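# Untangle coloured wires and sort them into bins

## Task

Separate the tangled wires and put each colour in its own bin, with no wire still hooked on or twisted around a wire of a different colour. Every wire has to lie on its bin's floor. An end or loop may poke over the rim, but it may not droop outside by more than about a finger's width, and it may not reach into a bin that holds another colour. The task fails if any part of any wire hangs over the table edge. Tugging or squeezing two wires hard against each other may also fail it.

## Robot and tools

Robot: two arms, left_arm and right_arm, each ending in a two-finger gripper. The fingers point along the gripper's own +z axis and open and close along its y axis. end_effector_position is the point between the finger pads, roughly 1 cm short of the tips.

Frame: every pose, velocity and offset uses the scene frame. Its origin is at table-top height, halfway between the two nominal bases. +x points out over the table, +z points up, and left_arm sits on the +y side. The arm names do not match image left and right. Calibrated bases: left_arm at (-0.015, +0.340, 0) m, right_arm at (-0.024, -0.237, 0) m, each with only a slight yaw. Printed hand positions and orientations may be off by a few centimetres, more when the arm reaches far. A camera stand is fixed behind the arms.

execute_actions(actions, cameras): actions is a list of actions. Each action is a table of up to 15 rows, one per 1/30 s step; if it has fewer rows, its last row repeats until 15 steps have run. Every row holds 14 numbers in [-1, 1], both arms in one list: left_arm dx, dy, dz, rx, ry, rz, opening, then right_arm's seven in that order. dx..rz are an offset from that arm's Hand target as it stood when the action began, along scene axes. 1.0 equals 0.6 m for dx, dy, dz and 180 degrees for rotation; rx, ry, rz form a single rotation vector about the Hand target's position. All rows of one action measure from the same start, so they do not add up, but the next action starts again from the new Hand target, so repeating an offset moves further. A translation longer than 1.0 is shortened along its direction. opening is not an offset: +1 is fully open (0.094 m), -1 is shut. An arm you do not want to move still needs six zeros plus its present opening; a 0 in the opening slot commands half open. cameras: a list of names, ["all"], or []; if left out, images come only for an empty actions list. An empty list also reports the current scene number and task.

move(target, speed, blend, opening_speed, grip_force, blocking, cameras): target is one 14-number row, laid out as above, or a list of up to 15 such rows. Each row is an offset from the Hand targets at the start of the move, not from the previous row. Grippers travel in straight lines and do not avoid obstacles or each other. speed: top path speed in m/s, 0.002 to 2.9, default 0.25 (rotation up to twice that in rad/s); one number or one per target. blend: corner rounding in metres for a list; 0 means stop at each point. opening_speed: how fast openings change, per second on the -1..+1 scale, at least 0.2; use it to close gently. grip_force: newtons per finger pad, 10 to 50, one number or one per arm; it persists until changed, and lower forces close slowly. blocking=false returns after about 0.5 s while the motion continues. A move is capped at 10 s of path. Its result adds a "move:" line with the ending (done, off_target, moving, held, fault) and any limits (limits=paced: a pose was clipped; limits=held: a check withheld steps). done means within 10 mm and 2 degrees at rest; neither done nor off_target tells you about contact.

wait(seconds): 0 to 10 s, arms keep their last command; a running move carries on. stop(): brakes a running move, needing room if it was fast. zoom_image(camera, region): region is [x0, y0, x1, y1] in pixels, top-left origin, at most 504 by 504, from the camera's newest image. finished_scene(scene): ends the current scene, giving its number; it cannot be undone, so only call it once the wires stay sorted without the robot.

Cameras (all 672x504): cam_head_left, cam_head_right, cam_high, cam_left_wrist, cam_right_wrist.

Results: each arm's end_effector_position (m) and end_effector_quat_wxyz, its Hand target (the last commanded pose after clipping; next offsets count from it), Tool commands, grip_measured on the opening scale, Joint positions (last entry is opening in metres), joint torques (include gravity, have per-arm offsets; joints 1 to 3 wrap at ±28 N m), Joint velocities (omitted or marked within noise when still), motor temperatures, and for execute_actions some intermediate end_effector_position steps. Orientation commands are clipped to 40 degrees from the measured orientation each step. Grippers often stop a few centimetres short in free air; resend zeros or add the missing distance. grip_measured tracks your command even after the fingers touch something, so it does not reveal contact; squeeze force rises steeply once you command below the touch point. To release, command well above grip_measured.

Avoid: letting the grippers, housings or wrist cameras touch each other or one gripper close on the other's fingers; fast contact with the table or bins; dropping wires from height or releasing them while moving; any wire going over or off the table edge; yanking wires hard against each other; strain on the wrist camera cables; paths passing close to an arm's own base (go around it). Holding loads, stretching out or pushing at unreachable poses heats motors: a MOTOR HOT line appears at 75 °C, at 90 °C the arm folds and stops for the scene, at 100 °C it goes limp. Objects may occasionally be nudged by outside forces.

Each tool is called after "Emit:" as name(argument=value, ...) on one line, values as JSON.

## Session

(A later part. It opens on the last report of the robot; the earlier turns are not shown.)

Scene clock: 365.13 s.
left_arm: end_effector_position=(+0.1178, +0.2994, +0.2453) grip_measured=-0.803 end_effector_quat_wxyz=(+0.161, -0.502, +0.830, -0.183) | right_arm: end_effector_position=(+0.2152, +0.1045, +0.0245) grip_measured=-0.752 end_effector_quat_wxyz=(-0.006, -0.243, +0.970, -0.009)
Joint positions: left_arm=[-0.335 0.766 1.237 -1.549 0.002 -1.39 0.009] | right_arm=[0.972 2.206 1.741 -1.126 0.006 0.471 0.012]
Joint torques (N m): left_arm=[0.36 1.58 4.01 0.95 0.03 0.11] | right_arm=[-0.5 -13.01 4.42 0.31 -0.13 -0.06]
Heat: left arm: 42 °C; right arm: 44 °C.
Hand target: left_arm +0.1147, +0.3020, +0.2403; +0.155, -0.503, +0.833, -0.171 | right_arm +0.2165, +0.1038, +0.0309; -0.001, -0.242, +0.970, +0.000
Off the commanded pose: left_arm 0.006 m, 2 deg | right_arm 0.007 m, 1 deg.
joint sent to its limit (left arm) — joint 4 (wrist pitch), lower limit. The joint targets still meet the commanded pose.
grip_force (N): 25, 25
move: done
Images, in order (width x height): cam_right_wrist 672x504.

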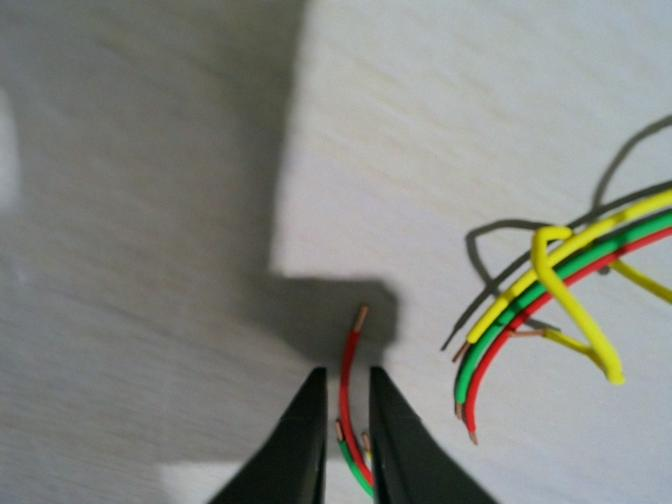

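Emit:
move(target=[[0,0,0,0,0,0,-0.8,0,0,-0.04,0,0,0,-0.75],[0,0,0,0,0,0,-0.8,0,0,-0.04,0,0,0,-1]], speed=0.06, opening_speed=0.5, cameras=["cam_right_wrist"])

Emit:
zoom_image(camera="cam_right_wrist", region=[240, 280, 460, 480])

Scene clock: 379.57 s.
left_arm: end_effector_position=(+0.1178, +0.2994, +0.2453) grip_measured=-0.803 end_effector_quat_wxyz=(+0.161, -0.502, +0.830, -0.183) | right_arm: end_effector_position=(+0.2137, +0.1056, +0.0176) grip_measured=-0.944 end_effector_quat_wxyz=(-0.004, -0.243, +0.970, -0.001)
Joint positions: left_arm=[-0.335 0.766 1.237 -1.549 0.002 -1.39 0.009] | right_arm=[0.972 2.199 1.702 -1.081 -0.004 0.47 0.003]
Joint torques (N m): left_arm=[0.55 1.63 4.22 0.96 0.02 0.02] | right_arm=[-0.5 -10.36 2.89 0.77 -0.02 -0.06]
Motor temperatures (°C): left_arm=[33 38 42 35 31 33 35] | right_arm=[31 43 44 40 34 32 33]
Heat: left arm: 42 °C; right arm: 44 °C.
Hand target: left_arm +0.1147, +0.3020, +0.2403; +0.155, -0.503, +0.833, -0.171 | right_arm +0.2165, +0.1039, +0.0069; -0.001, -0.242, +0.970, +0.000
Off the commanded pose: left_arm 0.006 m, 2 deg | right_arm 0.011 m, 0 deg.
joint sent to its limit (left arm) — joint 4 (wrist pitch), lower limit. The joint targets still meet the commanded pose.
grip_force (N): 25, 25
move: off_target (right_arm); target 2's new opening was sent with right_arm's hand 0.011 m and 1 deg from that target
Images, in order (width x height): cam_right_wrist 672x504.

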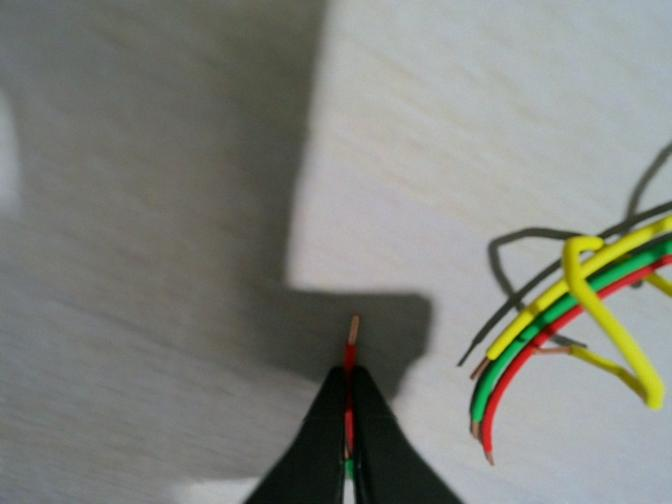

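Scaled by 2.291 from the camera's 672x504 image, which has a finer 960x720 frame.

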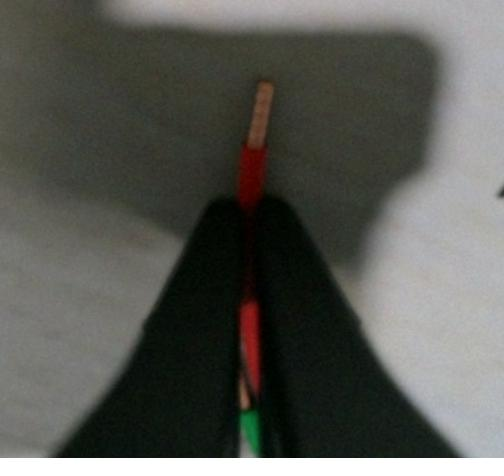

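Emit:
move(target=[[0,0,0,0,0,0,-0.8,0,0,0.09,0,0,0,-1],[0,0,0,0,0,0,-0.8,-0.09,-0.13,0.13,0,0,-0.1,-1]], speed=0.08, blend=0.01, cameras=["cam_head_left","cam_high","cam_right_wrist"])

Emit:
zoom_image(camera="cam_head_left", region=[300, 300, 430, 410])

Scene clock: 410.00 s.
left_arm: end_effector_position=(+0.1178, +0.2994, +0.2453) grip_measured=-0.803 end_effector_quat_wxyz=(+0.161, -0.502, +0.830, -0.183) | right_arm: end_effector_position=(+0.1606, +0.0279, +0.0784) grip_measured=-0.947 end_effector_quat_wxyz=(-0.011, -0.095, +0.995, -0.010)
Joint positions: left_arm=[-0.335 0.766 1.237 -1.549 0.002 -1.39 0.009] | right_arm=[0.969 1.811 1.386 -1.176 -0.004 0.768 0.003]
Joint torques (N m): left_arm=[0.72 1.55 3.96 0.96 -0.06 0.08] | right_arm=[-0.54 -10.48 4.36 0.31 -0.02 0.08]
Heat: left arm: 42 °C; right arm: 43 °C.
Hand target: left_arm +0.1147, +0.3020, +0.2403; +0.155, -0.503, +0.833, -0.171 | right_arm +0.1625, +0.0258, +0.0849; -0.001, -0.087, +0.996, +0.000
Off the commanded pose: left_arm 0.006 m, 2 deg | right_arm 0.007 m, 2 deg.
joint sent to its limit (left arm) — joint 4 (wrist pitch), lower limit. The joint targets still meet the commanded pose.
grip_force (N): 25, 25
move: done
Images, in order (width x height): cam_head_left 672x504, cam_high 672x504, cam_right_wrist 672x504.

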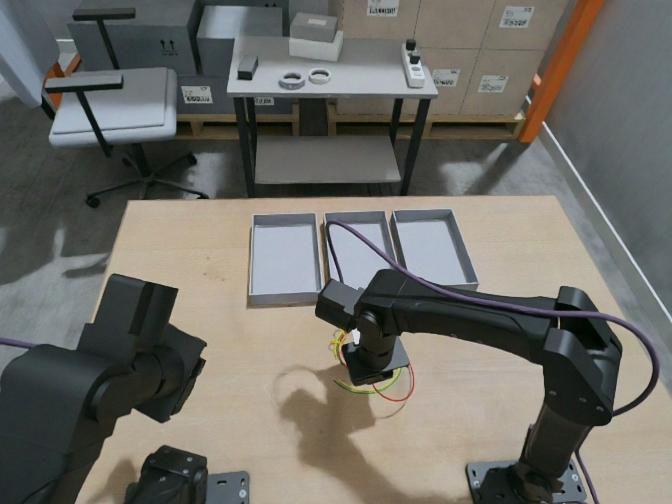

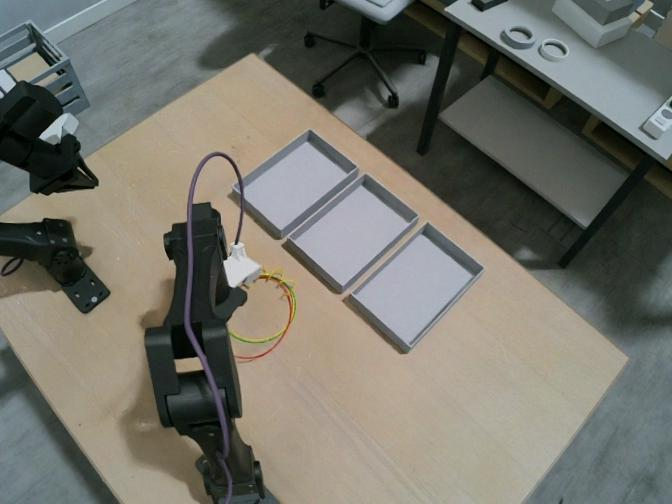

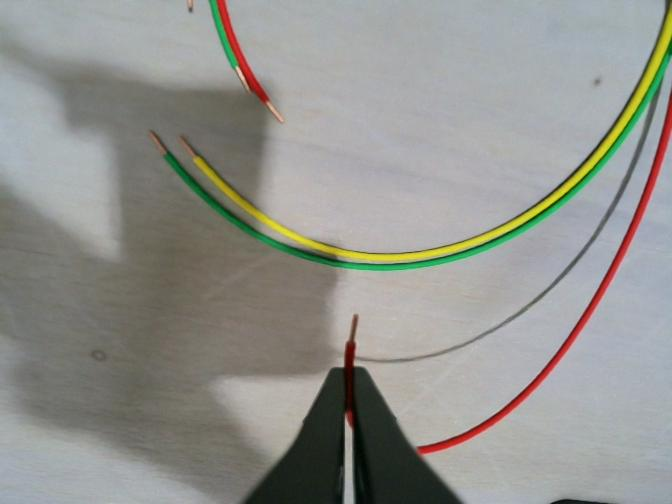

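Scaled by 3.877 from the camera's 672x504 image, which has a finer 960x720 frame.

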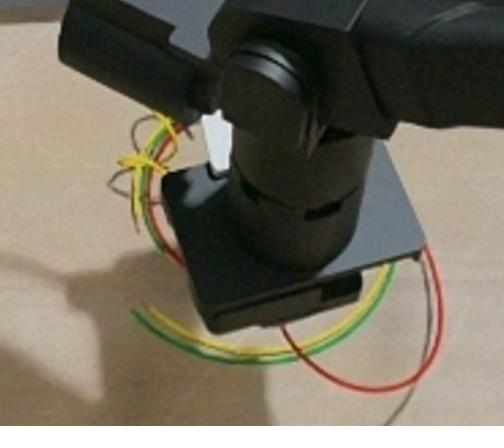

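Emit:
move(target=[[0,0,0,0,0,0,-0.8,-0.03,-0.143,0,0,0,-0.15,-1],[0.05,0,0,0,0,0,-0.8,0.03,-0.24,-0.01,0,0,-0.3,-1]], speed=0.08, blend=0.01, cameras=["cam_head_left","cam_high","cam_right_wrist"])

Emit:
zoom_image(camera="cam_head_left", region=[300, 300, 430, 410])

Scene clock: 425.53 s.
left_arm: end_effector_position=(+0.1430, +0.3009, +0.2403) grip_measured=-0.803 end_effector_quat_wxyz=(+0.152, -0.505, +0.832, -0.171) | right_arm: end_effector_position=(+0.1806, -0.1158, +0.0770) grip_measured=-0.947 end_effector_quat_wxyz=(-0.008, +0.368, +0.930, -0.006)
Joint positions: left_arm=[-0.232 0.855 1.237 -1.493 0.046 -1.298 0.009] | right_arm=[0.54 1.482 1.026 -1.134 -0.004 1.282 0.003]
Joint torques (N m): left_arm=[0.75 0.77 4.93 1.11 0.05 0.07] | right_arm=[-0.49 -6.69 4.37 0.32 -0.02 0.08]
Heat: left arm: 42 °C; right arm: 43 °C.
Hand target: left_arm +0.1447, +0.3019, +0.2403; +0.155, -0.503, +0.833, -0.172 | right_arm +0.1805, -0.1182, +0.0790; +0.000, +0.374, +0.927, +0.001
Off the commanded pose: left_arm 0.002 m, 0 deg | right_arm 0.003 m, 1 deg.
grip_force (N): 25, 25
move: done
Images, in order (width x height): cam_head_left 672x504, cam_high 672x504, cam_right_wrist 672x504.

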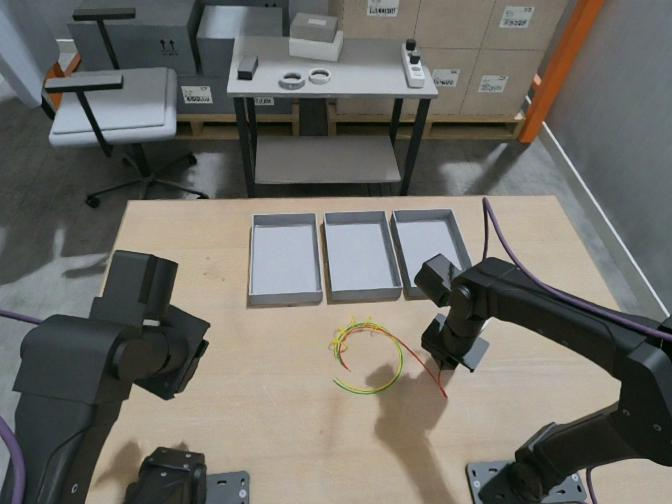

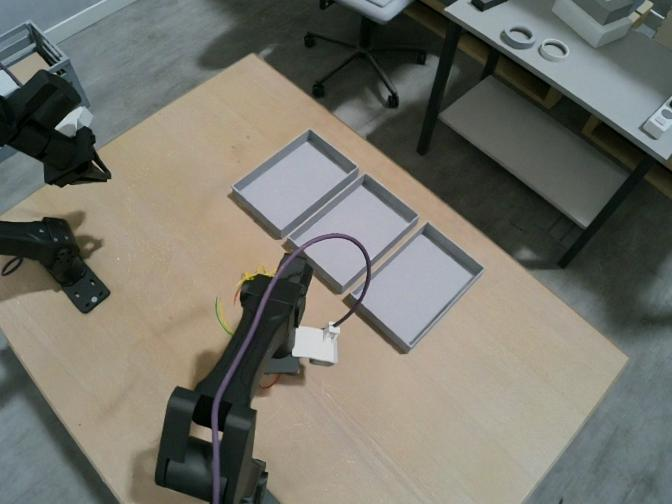

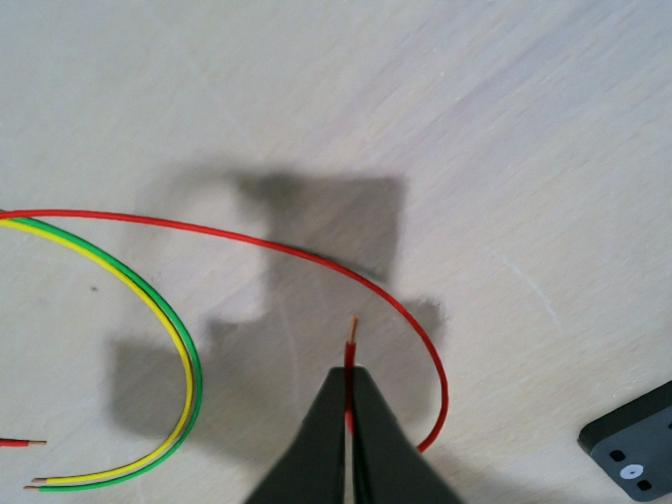

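Scaled by 3.877 from the camera's 672x504 image, which has a finer 960x720 frame.

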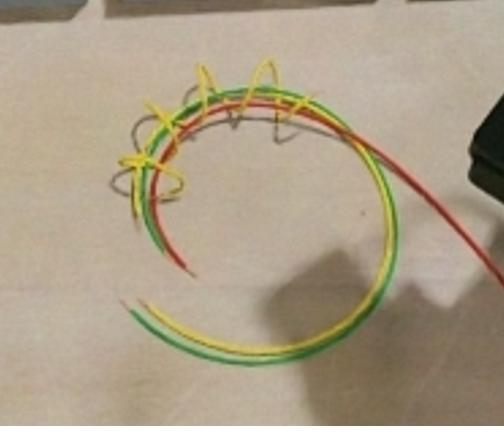

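Emit:
move(target=[0,0,0,0,0,0,-0.8,0.05,-0.2,-0.02,0,0,0.05,-1], speed=0.08, cameras=["cam_head_left","cam_right_wrist"])

Emit:
zoom_image(camera="cam_head_left", region=[300, 300, 430, 410])

Scene clock: 435.07 s.
left_arm: end_effector_position=(+0.1430, +0.3009, +0.2403) grip_measured=-0.803 end_effector_quat_wxyz=(+0.152, -0.505, +0.832, -0.171) | right_arm: end_effector_position=(+0.2095, -0.2365, +0.0698) grip_measured=-0.947 end_effector_quat_wxyz=(-0.001, +0.301, +0.954, +0.002)
Joint positions: left_arm=[-0.232 0.855 1.237 -1.493 0.046 -1.298 0.009] | right_arm=[0.008 1.452 0.97 -1.089 -0.005 0.608 0.003]
Joint torques (N m): left_arm=[0.61 0.65 4.6 1.16 0.04 0.1] | right_arm=[-0.36 -3.6 5.11 0.39 -0.02 -0.08]
Heat: left arm: 43 °C; right arm: 43 °C.
Hand target: left_arm +0.1446, +0.3020, +0.2403; +0.155, -0.503, +0.833, -0.171 | right_arm +0.2105, -0.2381, +0.0669; -0.001, +0.301, +0.954, +0.001
Off the commanded pose: left_arm 0.002 m, 0 deg | right_arm 0.003 m, 0 deg.
grip_force (N): 25, 25
move: done
Images, in order (width x height): cam_head_left 672x504, cam_right_wrist 672x504.

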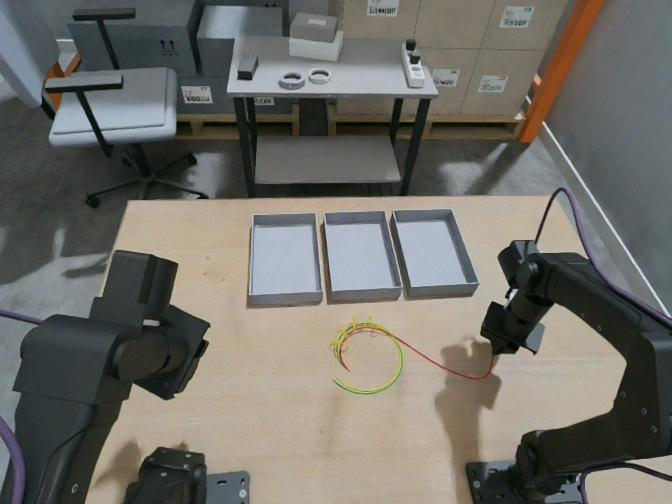

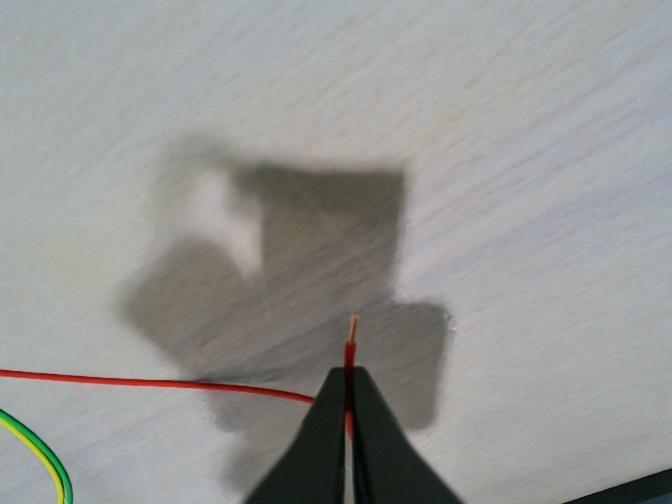

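Scaled by 3.877 from the camera's 672x504 image, which has a finer 960x720 frame.

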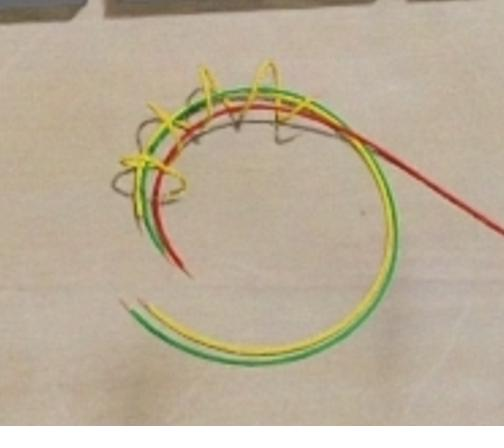

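Emit:
move(target=[0,0,0,0,0,0,-0.8,0.07,-0.13,0,0,0,-0.15,-1], speed=0.06, cameras=["cam_head_left"])

Emit:
zoom_image(camera="cam_head_left", region=[300, 300, 430, 410])

Scene clock: 448.13 s.
left_arm: end_effector_position=(+0.1430, +0.3009, +0.2403) grip_measured=-0.803 end_effector_quat_wxyz=(+0.152, -0.505, +0.832, -0.171) | right_arm: end_effector_position=(+0.2428, -0.3109, +0.0638) grip_measured=-0.947 end_effector_quat_wxyz=(-0.011, +0.509, +0.861, -0.001)
Joint positions: left_arm=[-0.232 0.855 1.237 -1.493 0.046 -1.298 0.009] | right_arm=[-0.264 1.644 1.132 -1.081 -0.005 0.792 0.003]
Joint torques (N m): left_arm=[0.8 0.72 4.81 1.1 -0.04 0.05] | right_arm=[-0.5 -4.71 8.01 0.3 -0.02 0.08]
Heat: left arm: 43 °C; right arm: 43 °C.
Hand target: left_arm +0.1446, +0.3020, +0.2403; +0.155, -0.503, +0.833, -0.171 | right_arm +0.2526, -0.3162, +0.0670; +0.000, +0.515, +0.857, +0.001
Off the commanded pose: left_arm 0.002 m, 0 deg | right_arm 0.012 m, 1 deg.
grip_force (N): 25, 25
move: off_target (right_arm)
Images, in order (width x height): cam_head_left 672x504.

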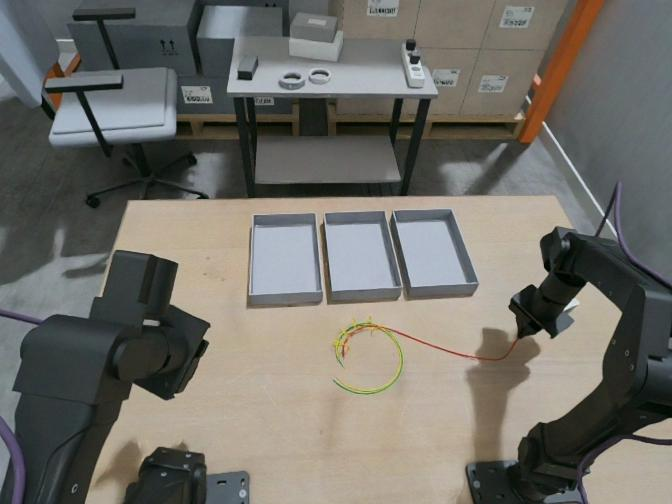

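Scaled by 3.877 from the camera's 672x504 image, which has a finer 960x720 frame.

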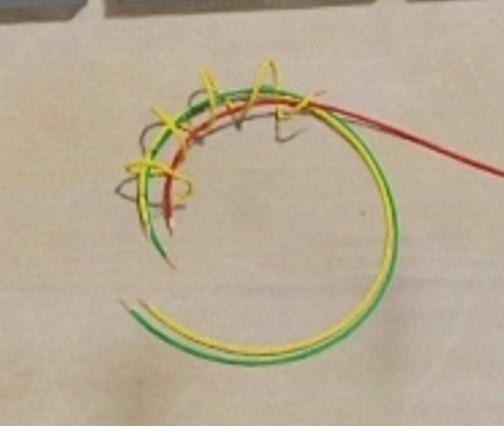

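Emit:
move(target=[0,0,0,0,0,0,-0.8,0.04,-0.15,0.02,0,0,0,-1], speed=0.06, cameras=["cam_head_left"])

Emit:
zoom_image(camera="cam_head_left", region=[300, 300, 430, 410])

Scene clock: 457.50 s.
left_arm: end_effector_position=(+0.1430, +0.3009, +0.2403) grip_measured=-0.803 end_effector_quat_wxyz=(+0.152, -0.505, +0.832, -0.171) | right_arm: end_effector_position=(+0.2725, -0.4015, +0.0773) grip_measured=-0.947 end_effector_quat_wxyz=(-0.001, +0.516, +0.857, +0.002)
Joint positions: left_arm=[-0.232 0.855 1.237 -1.493 0.046 -1.298 0.009] | right_arm=[-0.5 1.844 1.424 -1.153 -0.005 0.573 0.003]
Joint torques (N m): left_arm=[0.72 0.55 4.77 1.13 0.01 0.07] | right_arm=[-0.31 -6.42 8.23 0.13 -0.01 -0.06]
Heat: left arm: 43 °C; right arm: 44 °C.
Hand target: left_arm +0.1446, +0.3020, +0.2403; +0.155, -0.503, +0.833, -0.171 | right_arm +0.2766, -0.4061, +0.0790; +0.000, +0.515, +0.857, +0.001
Off the commanded pose: left_arm 0.002 m, 0 deg | right_arm 0.006 m, 0 deg.
grip_force (N): 25, 25
move: done
Images, in order (width x height): cam_head_left 672x504.

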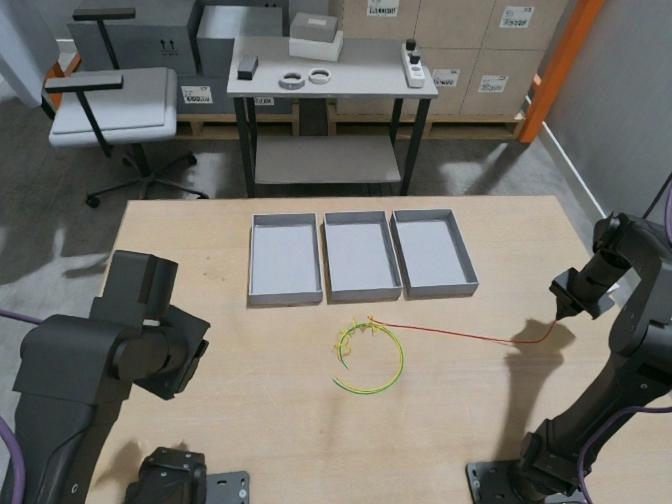

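Scaled by 3.877 from the camera's 672x504 image, which has a finer 960x720 frame.

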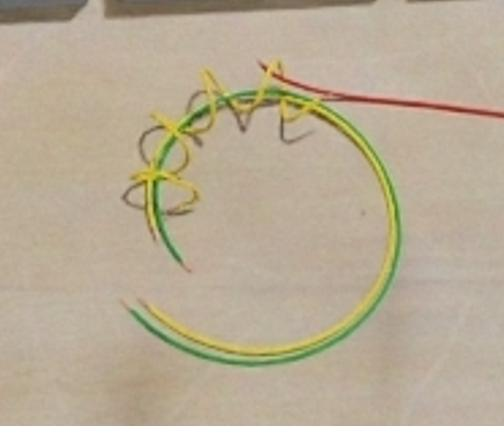

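Emit:
move(target=[0,0,0,0,0,0,-0.8,0.02,-0.09,0.03,0,0,0,-1], speed=0.06, cameras=["cam_head_left"])

Emit:
zoom_image(camera="cam_head_left", region=[300, 280, 600, 400])

Scene clock: 466.47 s.
left_arm: end_effector_position=(+0.1430, +0.3009, +0.2403) grip_measured=-0.803 end_effector_quat_wxyz=(+0.152, -0.505, +0.832, -0.171) | right_arm: end_effector_position=(+0.2854, -0.4555, +0.0967) grip_measured=-0.947 end_effector_quat_wxyz=(+0.001, +0.516, +0.857, +0.002)
Joint positions: left_arm=[-0.232 0.855 1.237 -1.493 0.046 -1.298 0.009] | right_arm=[-0.608 1.986 1.695 -1.279 -0.005 0.465 0.003]
Joint torques (N m): left_arm=[0.76 0.68 4.82 1.06 0.06 0.08] | right_arm=[-0.28 -7.57 8.35 0.14 -0.02 -0.08]
Motor temperatures (°C): left_arm=[33 37 43 36 31 33 34] | right_arm=[31 38 44 38 34 32 34]
Heat: left arm: 43 °C; right arm: 44 °C.
Hand target: left_arm +0.1446, +0.3020, +0.2403; +0.155, -0.503, +0.833, -0.171 | right_arm +0.2886, -0.4602, +0.0970; +0.000, +0.515, +0.857, +0.001
Off the commanded pose: left_arm 0.002 m, 0 deg | right_arm 0.006 m, 0 deg.
grip_force (N): 25, 25
move: done
Images, in order (width x height): cam_head_left 672x504.

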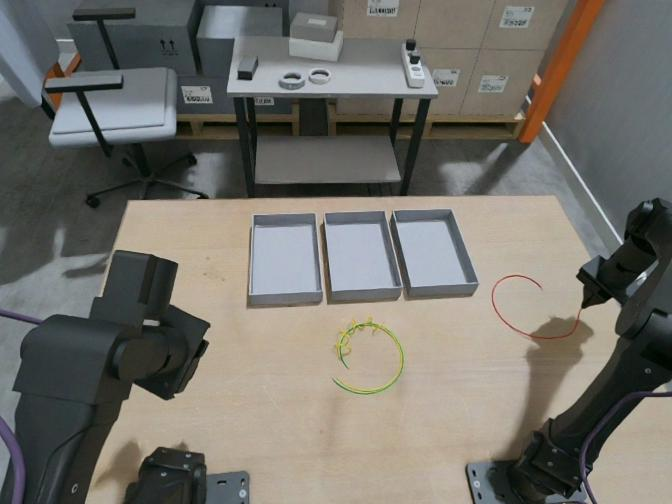

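Scaled by 1.680 from the camera's 672x504 image, which has a finer 960x720 frame.

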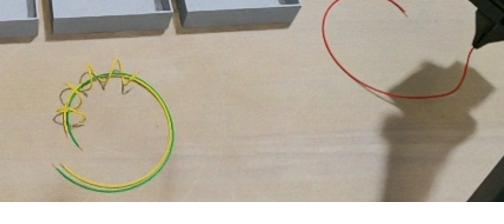

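Emit:
move(target=[[0,0,0,0,0,0,-0.8,0,0,0.22,0,0,0,-1],[0,0,0,0,0,0,-0.8,0.2,0.3,0.22,0,0,0,-1]], speed=0.12, blend=0.02, cameras=["cam_head_left","cam_right_wrist","cam_high"])

Scene clock: 488.07 s.
left_arm: end_effector_position=(+0.1430, +0.3009, +0.2403) grip_measured=-0.803 end_effector_quat_wxyz=(+0.152, -0.505, +0.832, -0.171) | right_arm: end_effector_position=(+0.4045, -0.2781, +0.2288) grip_measured=-0.947 end_effector_quat_wxyz=(+0.119, +0.506, +0.852, +0.058)
Joint positions: left_arm=[-0.232 0.855 1.237 -1.493 0.046 -1.298 0.009] | right_arm=[-0.087 2.051 2.297 -1.552 -0.004 0.974 0.003]
Joint torques (N m): left_arm=[0.53 0.7 4.75 1.05 0.06 0.04] | right_arm=[-0.2 -7.98 8.02 0.67 -0.02 0.06]
Heat: left arm: 43 °C; right arm: 47 °C.
Hand target: left_arm +0.1446, +0.3020, +0.2403; +0.155, -0.503, +0.833, -0.171 | right_arm +0.4085, -0.2802, +0.2291; +0.000, +0.515, +0.857, +0.001
Off the commanded pose: left_arm 0.002 m, 0 deg | right_arm 0.005 m, 15 deg.
joint sent to its limit (right arm) — joint 4 (wrist pitch), lower limit. The joint targets are off in orientation, not in position.
grip_force (N): 25, 25
move: off_target (right_arm)
Images, in order (width x height): cam_head_left 672x504, cam_high 672x504, cam_right_wrist 672x504.

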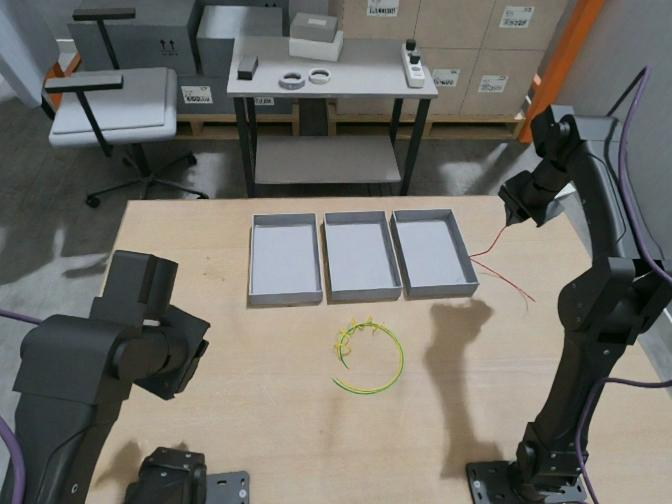

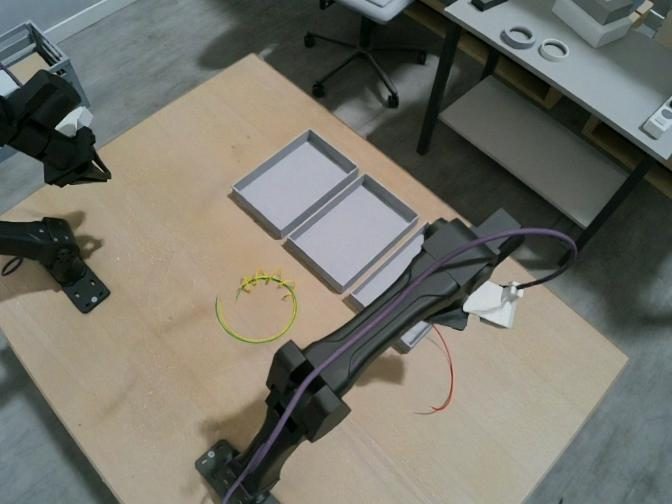

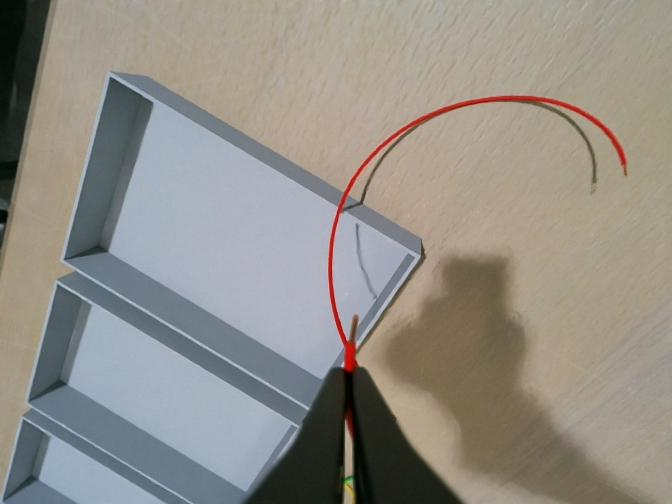

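Emit:
move(target=[[0,0,0,0,0,0,-0.8,-0.03,0.03,0.18,0,0,0,-1],[0,0,0,0,0,0,-0.8,0.06,0.13,0.18,0,0,0,-1]], speed=0.1, blend=0.02, cameras=["cam_head_left","cam_right_wrist","cam_high"])

Scene clock: 502.53 s.
left_arm: end_effector_position=(+0.1430, +0.3009, +0.2403) grip_measured=-0.803 end_effector_quat_wxyz=(+0.152, -0.505, +0.832, -0.171) | right_arm: end_effector_position=(+0.4415, -0.2022, +0.3377) grip_measured=-0.947 end_effector_quat_wxyz=(+0.257, +0.487, +0.815, +0.183)
Joint positions: left_arm=[-0.232 0.855 1.237 -1.493 0.046 -1.298 0.009] | right_arm=[0.083 2.098 2.722 -1.553 -0.004 1.15 0.003]
Joint torques (N m): left_arm=[0.59 0.5 4.93 1.16 0.06 0.05] | right_arm=[0.06 -7.71 6.84 1.35 -0.02 0.02]
Heat: left arm: 43 °C; right arm: 48 °C.
Hand target: left_arm +0.1446, +0.3020, +0.2403; +0.155, -0.503, +0.833, -0.171 | right_arm +0.4446, -0.2022, +0.3370; +0.000, +0.515, +0.857, +0.001
Off the commanded pose: left_arm 0.002 m, 0 deg | right_arm 0.003 m, 37 deg.
joint sent to its limit (right arm) — joint 4 (wrist pitch), lower limit. The joint targets are off in orientation, not in position.
grip_force (N): 25, 25
move: off_target (right_arm)
Images, in order (width x height): cam_head_left 672x504, cam_high 672x504, cam_right_wrist 672x504.

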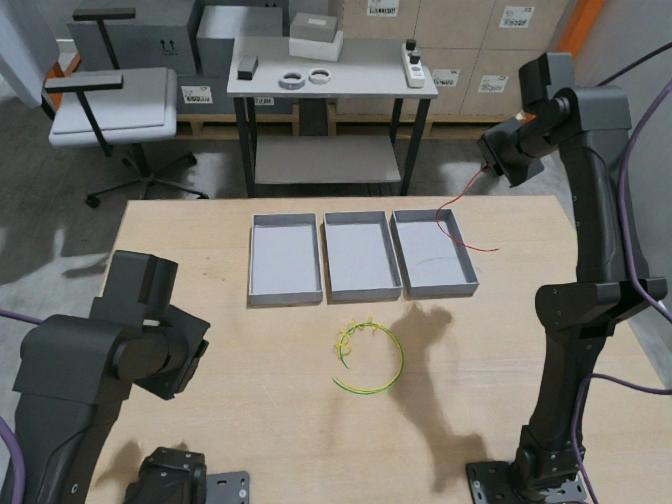

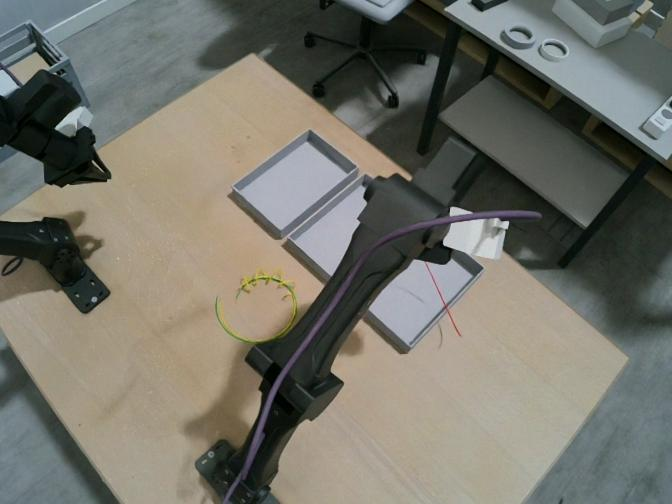

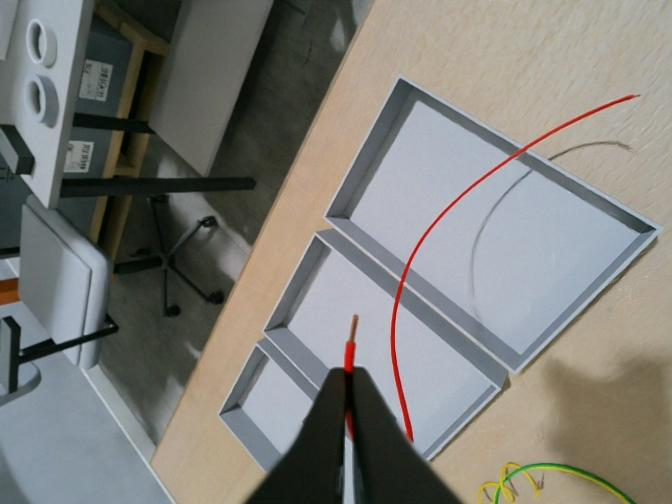

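Emit:
move(target=[[0,0,0,0,0,0,-0.8,0.06,0.12,0,0,0,0,-1],[0,0,0,0,0,0,-0.8,0.06,0.13,-0.17,0,0,0,-1]], speed=0.08, cameras=["cam_head_left","cam_right_wrist","cam_high"])

Scene clock: 521.20 s.
left_arm: end_effector_position=(+0.1430, +0.3009, +0.2403) grip_measured=-0.803 end_effector_quat_wxyz=(+0.152, -0.505, +0.832, -0.171) | right_arm: end_effector_position=(+0.4818, -0.1295, +0.2552) grip_measured=-0.947 end_effector_quat_wxyz=(+0.187, +0.500, +0.828, +0.170)
Joint positions: left_arm=[-0.232 0.855 1.237 -1.493 0.046 -1.298 0.009] | right_arm=[0.222 2.353 2.84 -1.546 0.008 1.295 0.003]
Joint torques (N m): left_arm=[0.68 0.59 4.77 1.11 0.04 0.08] | right_arm=[0.72 -9.43 3.55 1.07 -0.1 0.04]
Heat: left arm: 43 °C; right arm: 47 °C.
Hand target: left_arm +0.1446, +0.3020, +0.2403; +0.155, -0.503, +0.833, -0.171 | right_arm +0.4805, -0.1241, +0.2350; +0.000, +0.515, +0.857, +0.001
Off the commanded pose: left_arm 0.002 m, 0 deg | right_arm 0.021 m, 29 deg.
elbow stopped short (right arm): the move would have taken joint 3 (elbow) straighter than the controller allows.
joint sent to its limit (right arm) — joint 4 (wrist pitch), lower limit. The joint targets are off in orientation, not in position.
grip_force (N): 25, 25
move: off_target (right_arm); limits=paced
Images, in order (width x height): cam_head_left 672x504, cam_high 672x504, cam_right_wrist 672x504.

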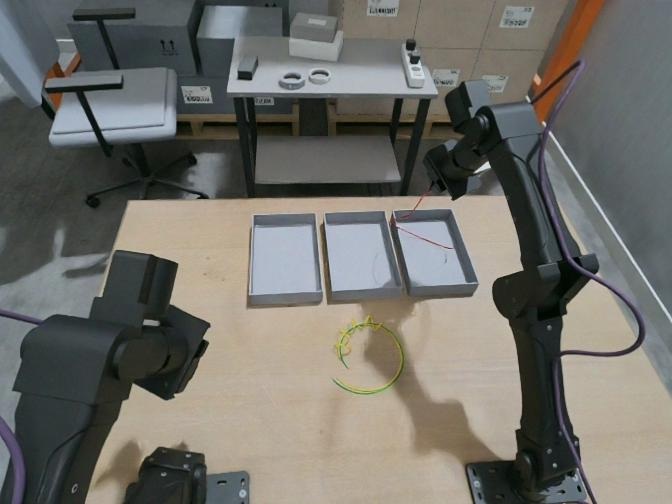

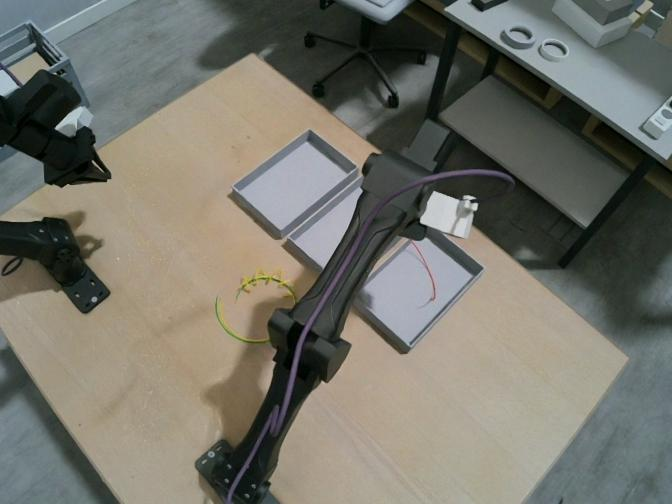

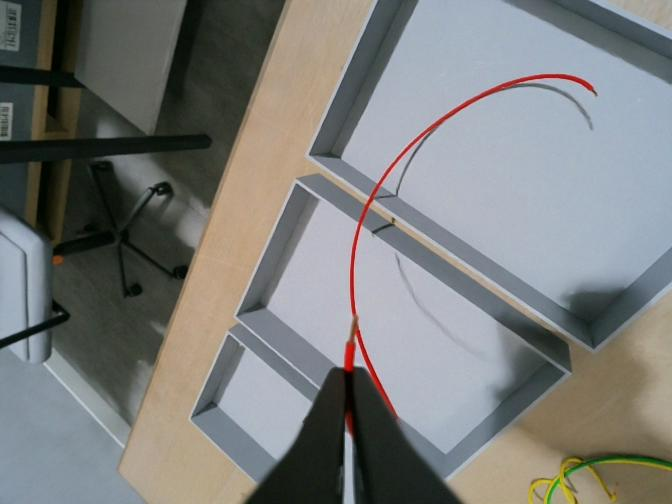

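Emit:
move(target=[[0,0,0,0,0,0,-0.8,-0.02,-0.1,0,0,0,0,-1],[0,0,0,0,0,0,-0.8,-0.02,-0.1,-0.17,0,0,0,-1]], speed=0.07, blend=0.01, cameras=["cam_head_left","cam_right_wrist","cam_high"])

Scene clock: 537.40 s.
left_arm: end_effector_position=(+0.1430, +0.3009, +0.2403) grip_measured=-0.803 end_effector_quat_wxyz=(+0.152, -0.505, +0.832, -0.171) | right_arm: end_effector_position=(+0.4717, -0.1795, +0.1476) grip_measured=-0.947 end_effector_quat_wxyz=(+0.075, +0.513, +0.853, +0.064)
Joint positions: left_arm=[-0.232 0.855 1.237 -1.493 0.046 -1.298 0.009] | right_arm=[0.122 2.426 2.599 -1.548 -0.01 1.194 0.003]
Joint torques (N m): left_arm=[0.66 0.65 4.86 1.13 0.01 0.07] | right_arm=[-0.44 -10.61 4.63 0.49 0.02 -0.07]
Motor temperatures (°C): left_arm=[33 36 43 36 31 33 34] | right_arm=[31 45 45 38 34 32 34]
Heat: left arm: 43 °C; right arm: 45 °C.
Hand target: left_arm +0.1446, +0.3020, +0.2403; +0.155, -0.503, +0.833, -0.171 | right_arm +0.4685, -0.1840, +0.1329; +0.000, +0.515, +0.857, +0.001
Off the commanded pose: left_arm 0.002 m, 0 deg | right_arm 0.016 m, 11 deg.
joint sent to its limit (right arm) — joint 4 (wrist pitch), lower limit. The joint targets are off in orientation, not in position.
grip_force (N): 25, 25
move: off_target (right_arm)
Images, in order (width x height): cam_head_left 672x504, cam_high 672x504, cam_right_wrist 672x504.

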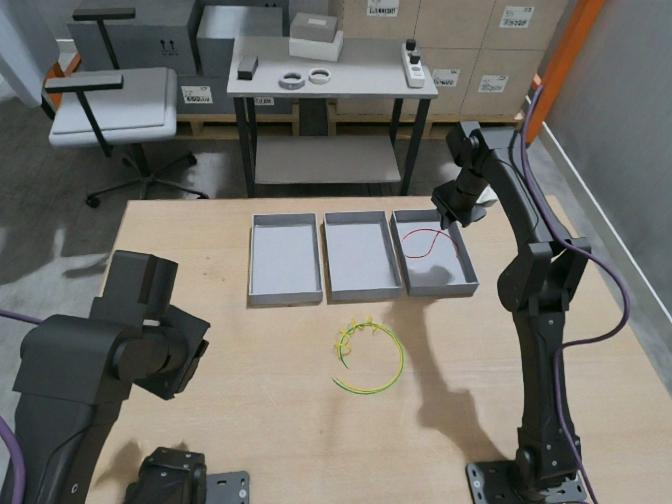

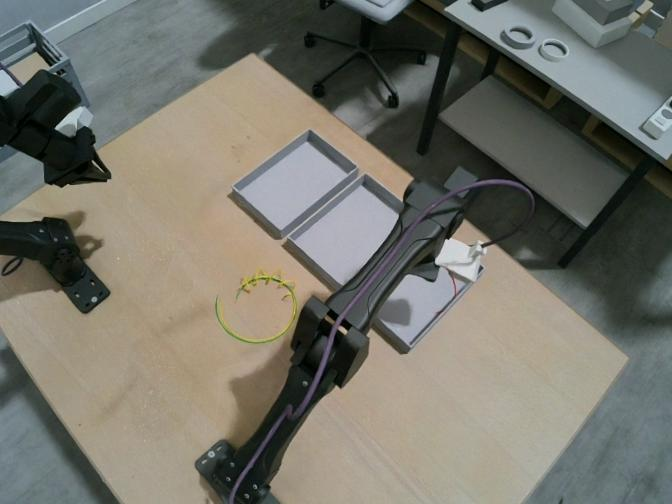

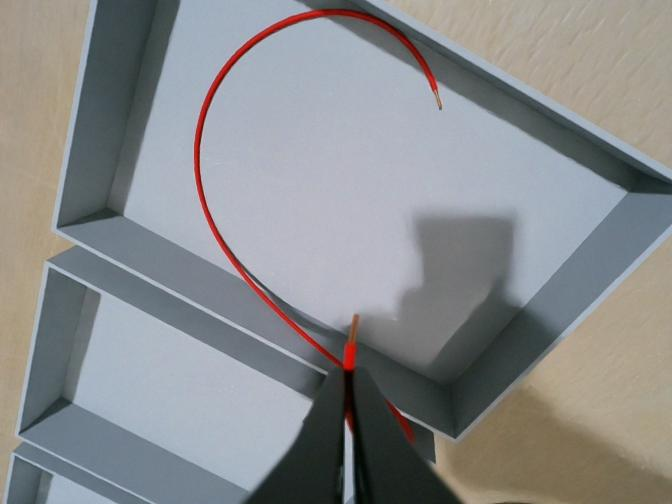

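Emit:
move(target=[[0,0,0,0,0,0,-0.8,0.0,-0.06,-0.03,0,0,0,-1],[0,0,0,0,0,0,-0.8,0.0,-0.06,-0.13,0,0,0,-1]], speed=0.07, blend=0.01, cameras=["cam_head_left","cam_right_wrist"])

Scene clock: 552.13 s.
left_arm: end_effector_position=(+0.1430, +0.3009, +0.2403) grip_measured=-0.803 end_effector_quat_wxyz=(+0.152, -0.505, +0.832, -0.171) | right_arm: end_effector_position=(+0.4693, -0.2156, +0.0686) grip_measured=-0.947 end_effector_quat_wxyz=(+0.008, +0.514, +0.857, +0.011)
Joint positions: left_arm=[-0.232 0.855 1.237 -1.493 0.046 -1.298 0.009] | right_arm=[0.05 2.571 2.562 -1.537 -0.01 1.12 0.003]
Joint torques (N m): left_arm=[0.62 0.73 4.68 1.1 0.04 0.02] | right_arm=[-0.46 -11.56 4.51 0.39 0.04 -0.06]
Heat: left arm: 43 °C; right arm: 47 °C.
Hand target: left_arm +0.1446, +0.3020, +0.2403; +0.155, -0.503, +0.833, -0.171 | right_arm +0.4685, -0.2201, +0.0549; +0.000, +0.515, +0.857, +0.001
Off the commanded pose: left_arm 0.002 m, 0 deg | right_arm 0.014 m, 1 deg.
grip_force (N): 25, 25
move: off_target (right_arm)
Images, in order (width x height): cam_head_left 672x504, cam_right_wrist 672x504.

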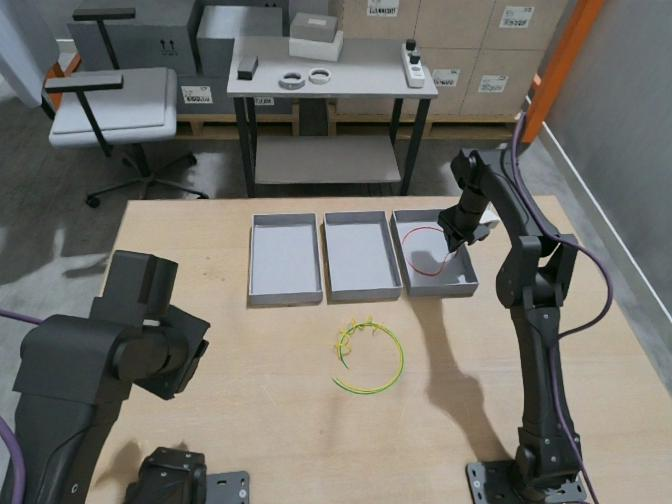

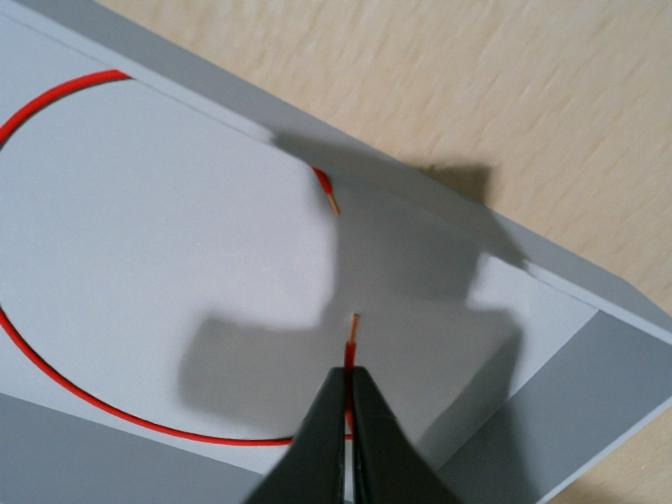

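Great. Lower, release gently, raise.

Emit:
move(target=[[0,0,0,0,0,0,-0.8,0,0,-0.06,0,0,0,-1],[0,0,0,0,0,0,-0.8,0,0,-0.06,0,0,0,-0.8],[0,0,0,0,0,0,-0.8,0,0,0.15,0,0,0,-0.8]], speed=0.07, opening_speed=0.3, cameras=["cam_head_left","cam_right_wrist"])

Scene clock: 562.07 s.
left_arm: end_effector_position=(+0.1430, +0.3009, +0.2403) grip_measured=-0.803 end_effector_quat_wxyz=(+0.152, -0.505, +0.832, -0.171) | right_arm: end_effector_position=(+0.4701, -0.2162, +0.1211) grip_measured=-0.802 end_effector_quat_wxyz=(+0.051, +0.513, +0.856, +0.039)
Joint positions: left_arm=[-0.232 0.855 1.237 -1.493 0.046 -1.298 0.009] | right_arm=[0.049 2.461 2.565 -1.547 -0.009 1.119 0.009]
Joint torques (N m): left_arm=[0.9 0.59 4.98 1.07 0.04 0.08] | right_arm=[-0.39 -16.53 6.35 0.34 0.03 -0.04]
Heat: left arm: 43 °C; right arm: 48 °C.
Hand target: left_arm +0.1446, +0.3020, +0.2403; +0.155, -0.503, +0.833, -0.171 | right_arm +0.4685, -0.2202, +0.1449; +0.000, +0.515, +0.857, +0.001
Off the commanded pose: left_arm 0.002 m, 0 deg | right_arm 0.024 m, 7 deg.
joint sent to its limit (right arm) — joint 4 (wrist pitch), lower limit. The joint targets are off in orientation, not in position.
grip_force (N): 25, 25
move: off_target (right_arm)
Images, in order (width x height): cam_head_left 672x504, cam_right_wrist 672x504.

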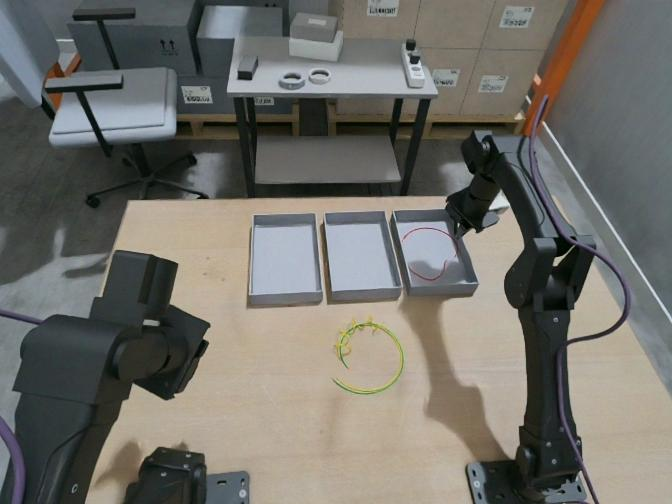

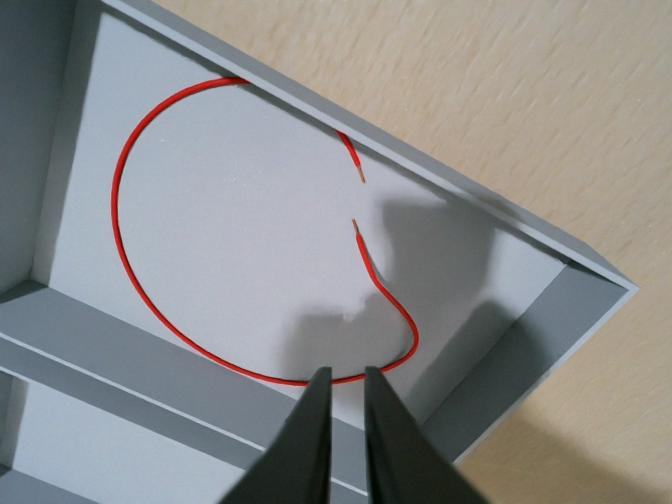

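Emit:
move(target=[[0,0,0,0,0,0,-0.8,0,0,0.1,0,0,0,-0.8],[0,0,0,0,0,0,-0.8,-0.25,0.15,0.15,0,0,0.2,-0.8],[0,0,0,0,0,0,-0.8,-0.506,0.442,-0.04,0,0,0.672,-0.8]], speed=0.25, blend=[0.02,0.04,0], cameras=["cam_right_wrist"])

Emit:
zoom_image(camera="cam_right_wrist", region=[240, 20, 500, 220])

Scene clock: 604.17 s.
left_arm: end_effector_position=(+0.1430, +0.3009, +0.2403) grip_measured=-0.803 end_effector_quat_wxyz=(+0.152, -0.505, +0.832, -0.171) | right_arm: end_effector_position=(+0.1641, +0.0459, +0.1266) grip_measured=-0.802 end_effector_quat_wxyz=(+0.001, -0.489, +0.872, +0.005)
Joint positions: left_arm=[-0.232 0.855 1.237 -1.493 0.046 -1.298 0.009] | right_arm=[0.989 1.825 1.597 -1.337 -0.009 -0.044 0.009]
Joint torques (N m): left_arm=[0.83 0.42 4.9 1.11 0.05 0.04] | right_arm=[0.1 -7.39 4.57 0.42 0.05 -0.08]
Motor temperatures (°C): left_arm=[33 35 43 36 31 33 34] | right_arm=[31 50 45 37 34 32 34]
Heat: left arm: 43 °C; right arm: 50 °C.
Hand target: left_arm +0.1446, +0.3020, +0.2403; +0.155, -0.503, +0.833, -0.171 | right_arm +0.1650, +0.0452, +0.1210; +0.000, -0.492, +0.870, +0.000
Off the commanded pose: left_arm 0.002 m, 0 deg | right_arm 0.006 m, 1 deg.
grip_force (N): 25, 25
move: done
Images, in order (width x height): cam_right_wrist 672x504.

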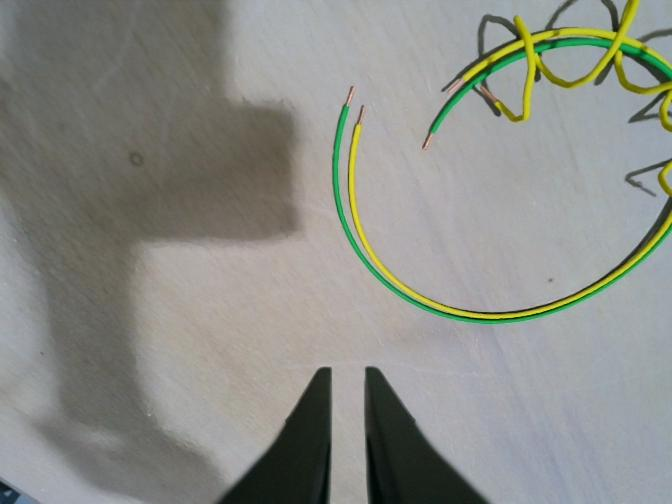

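Scaled by 1.938 from the camera's 672x504 image, which has a finer 960x720 frame.

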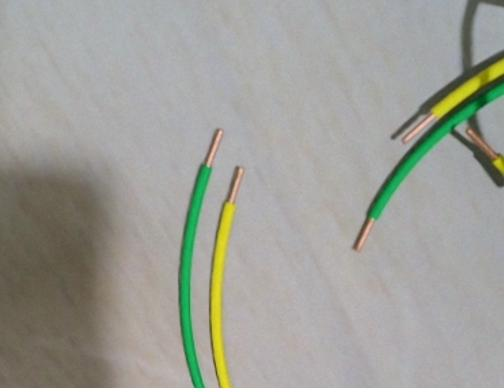

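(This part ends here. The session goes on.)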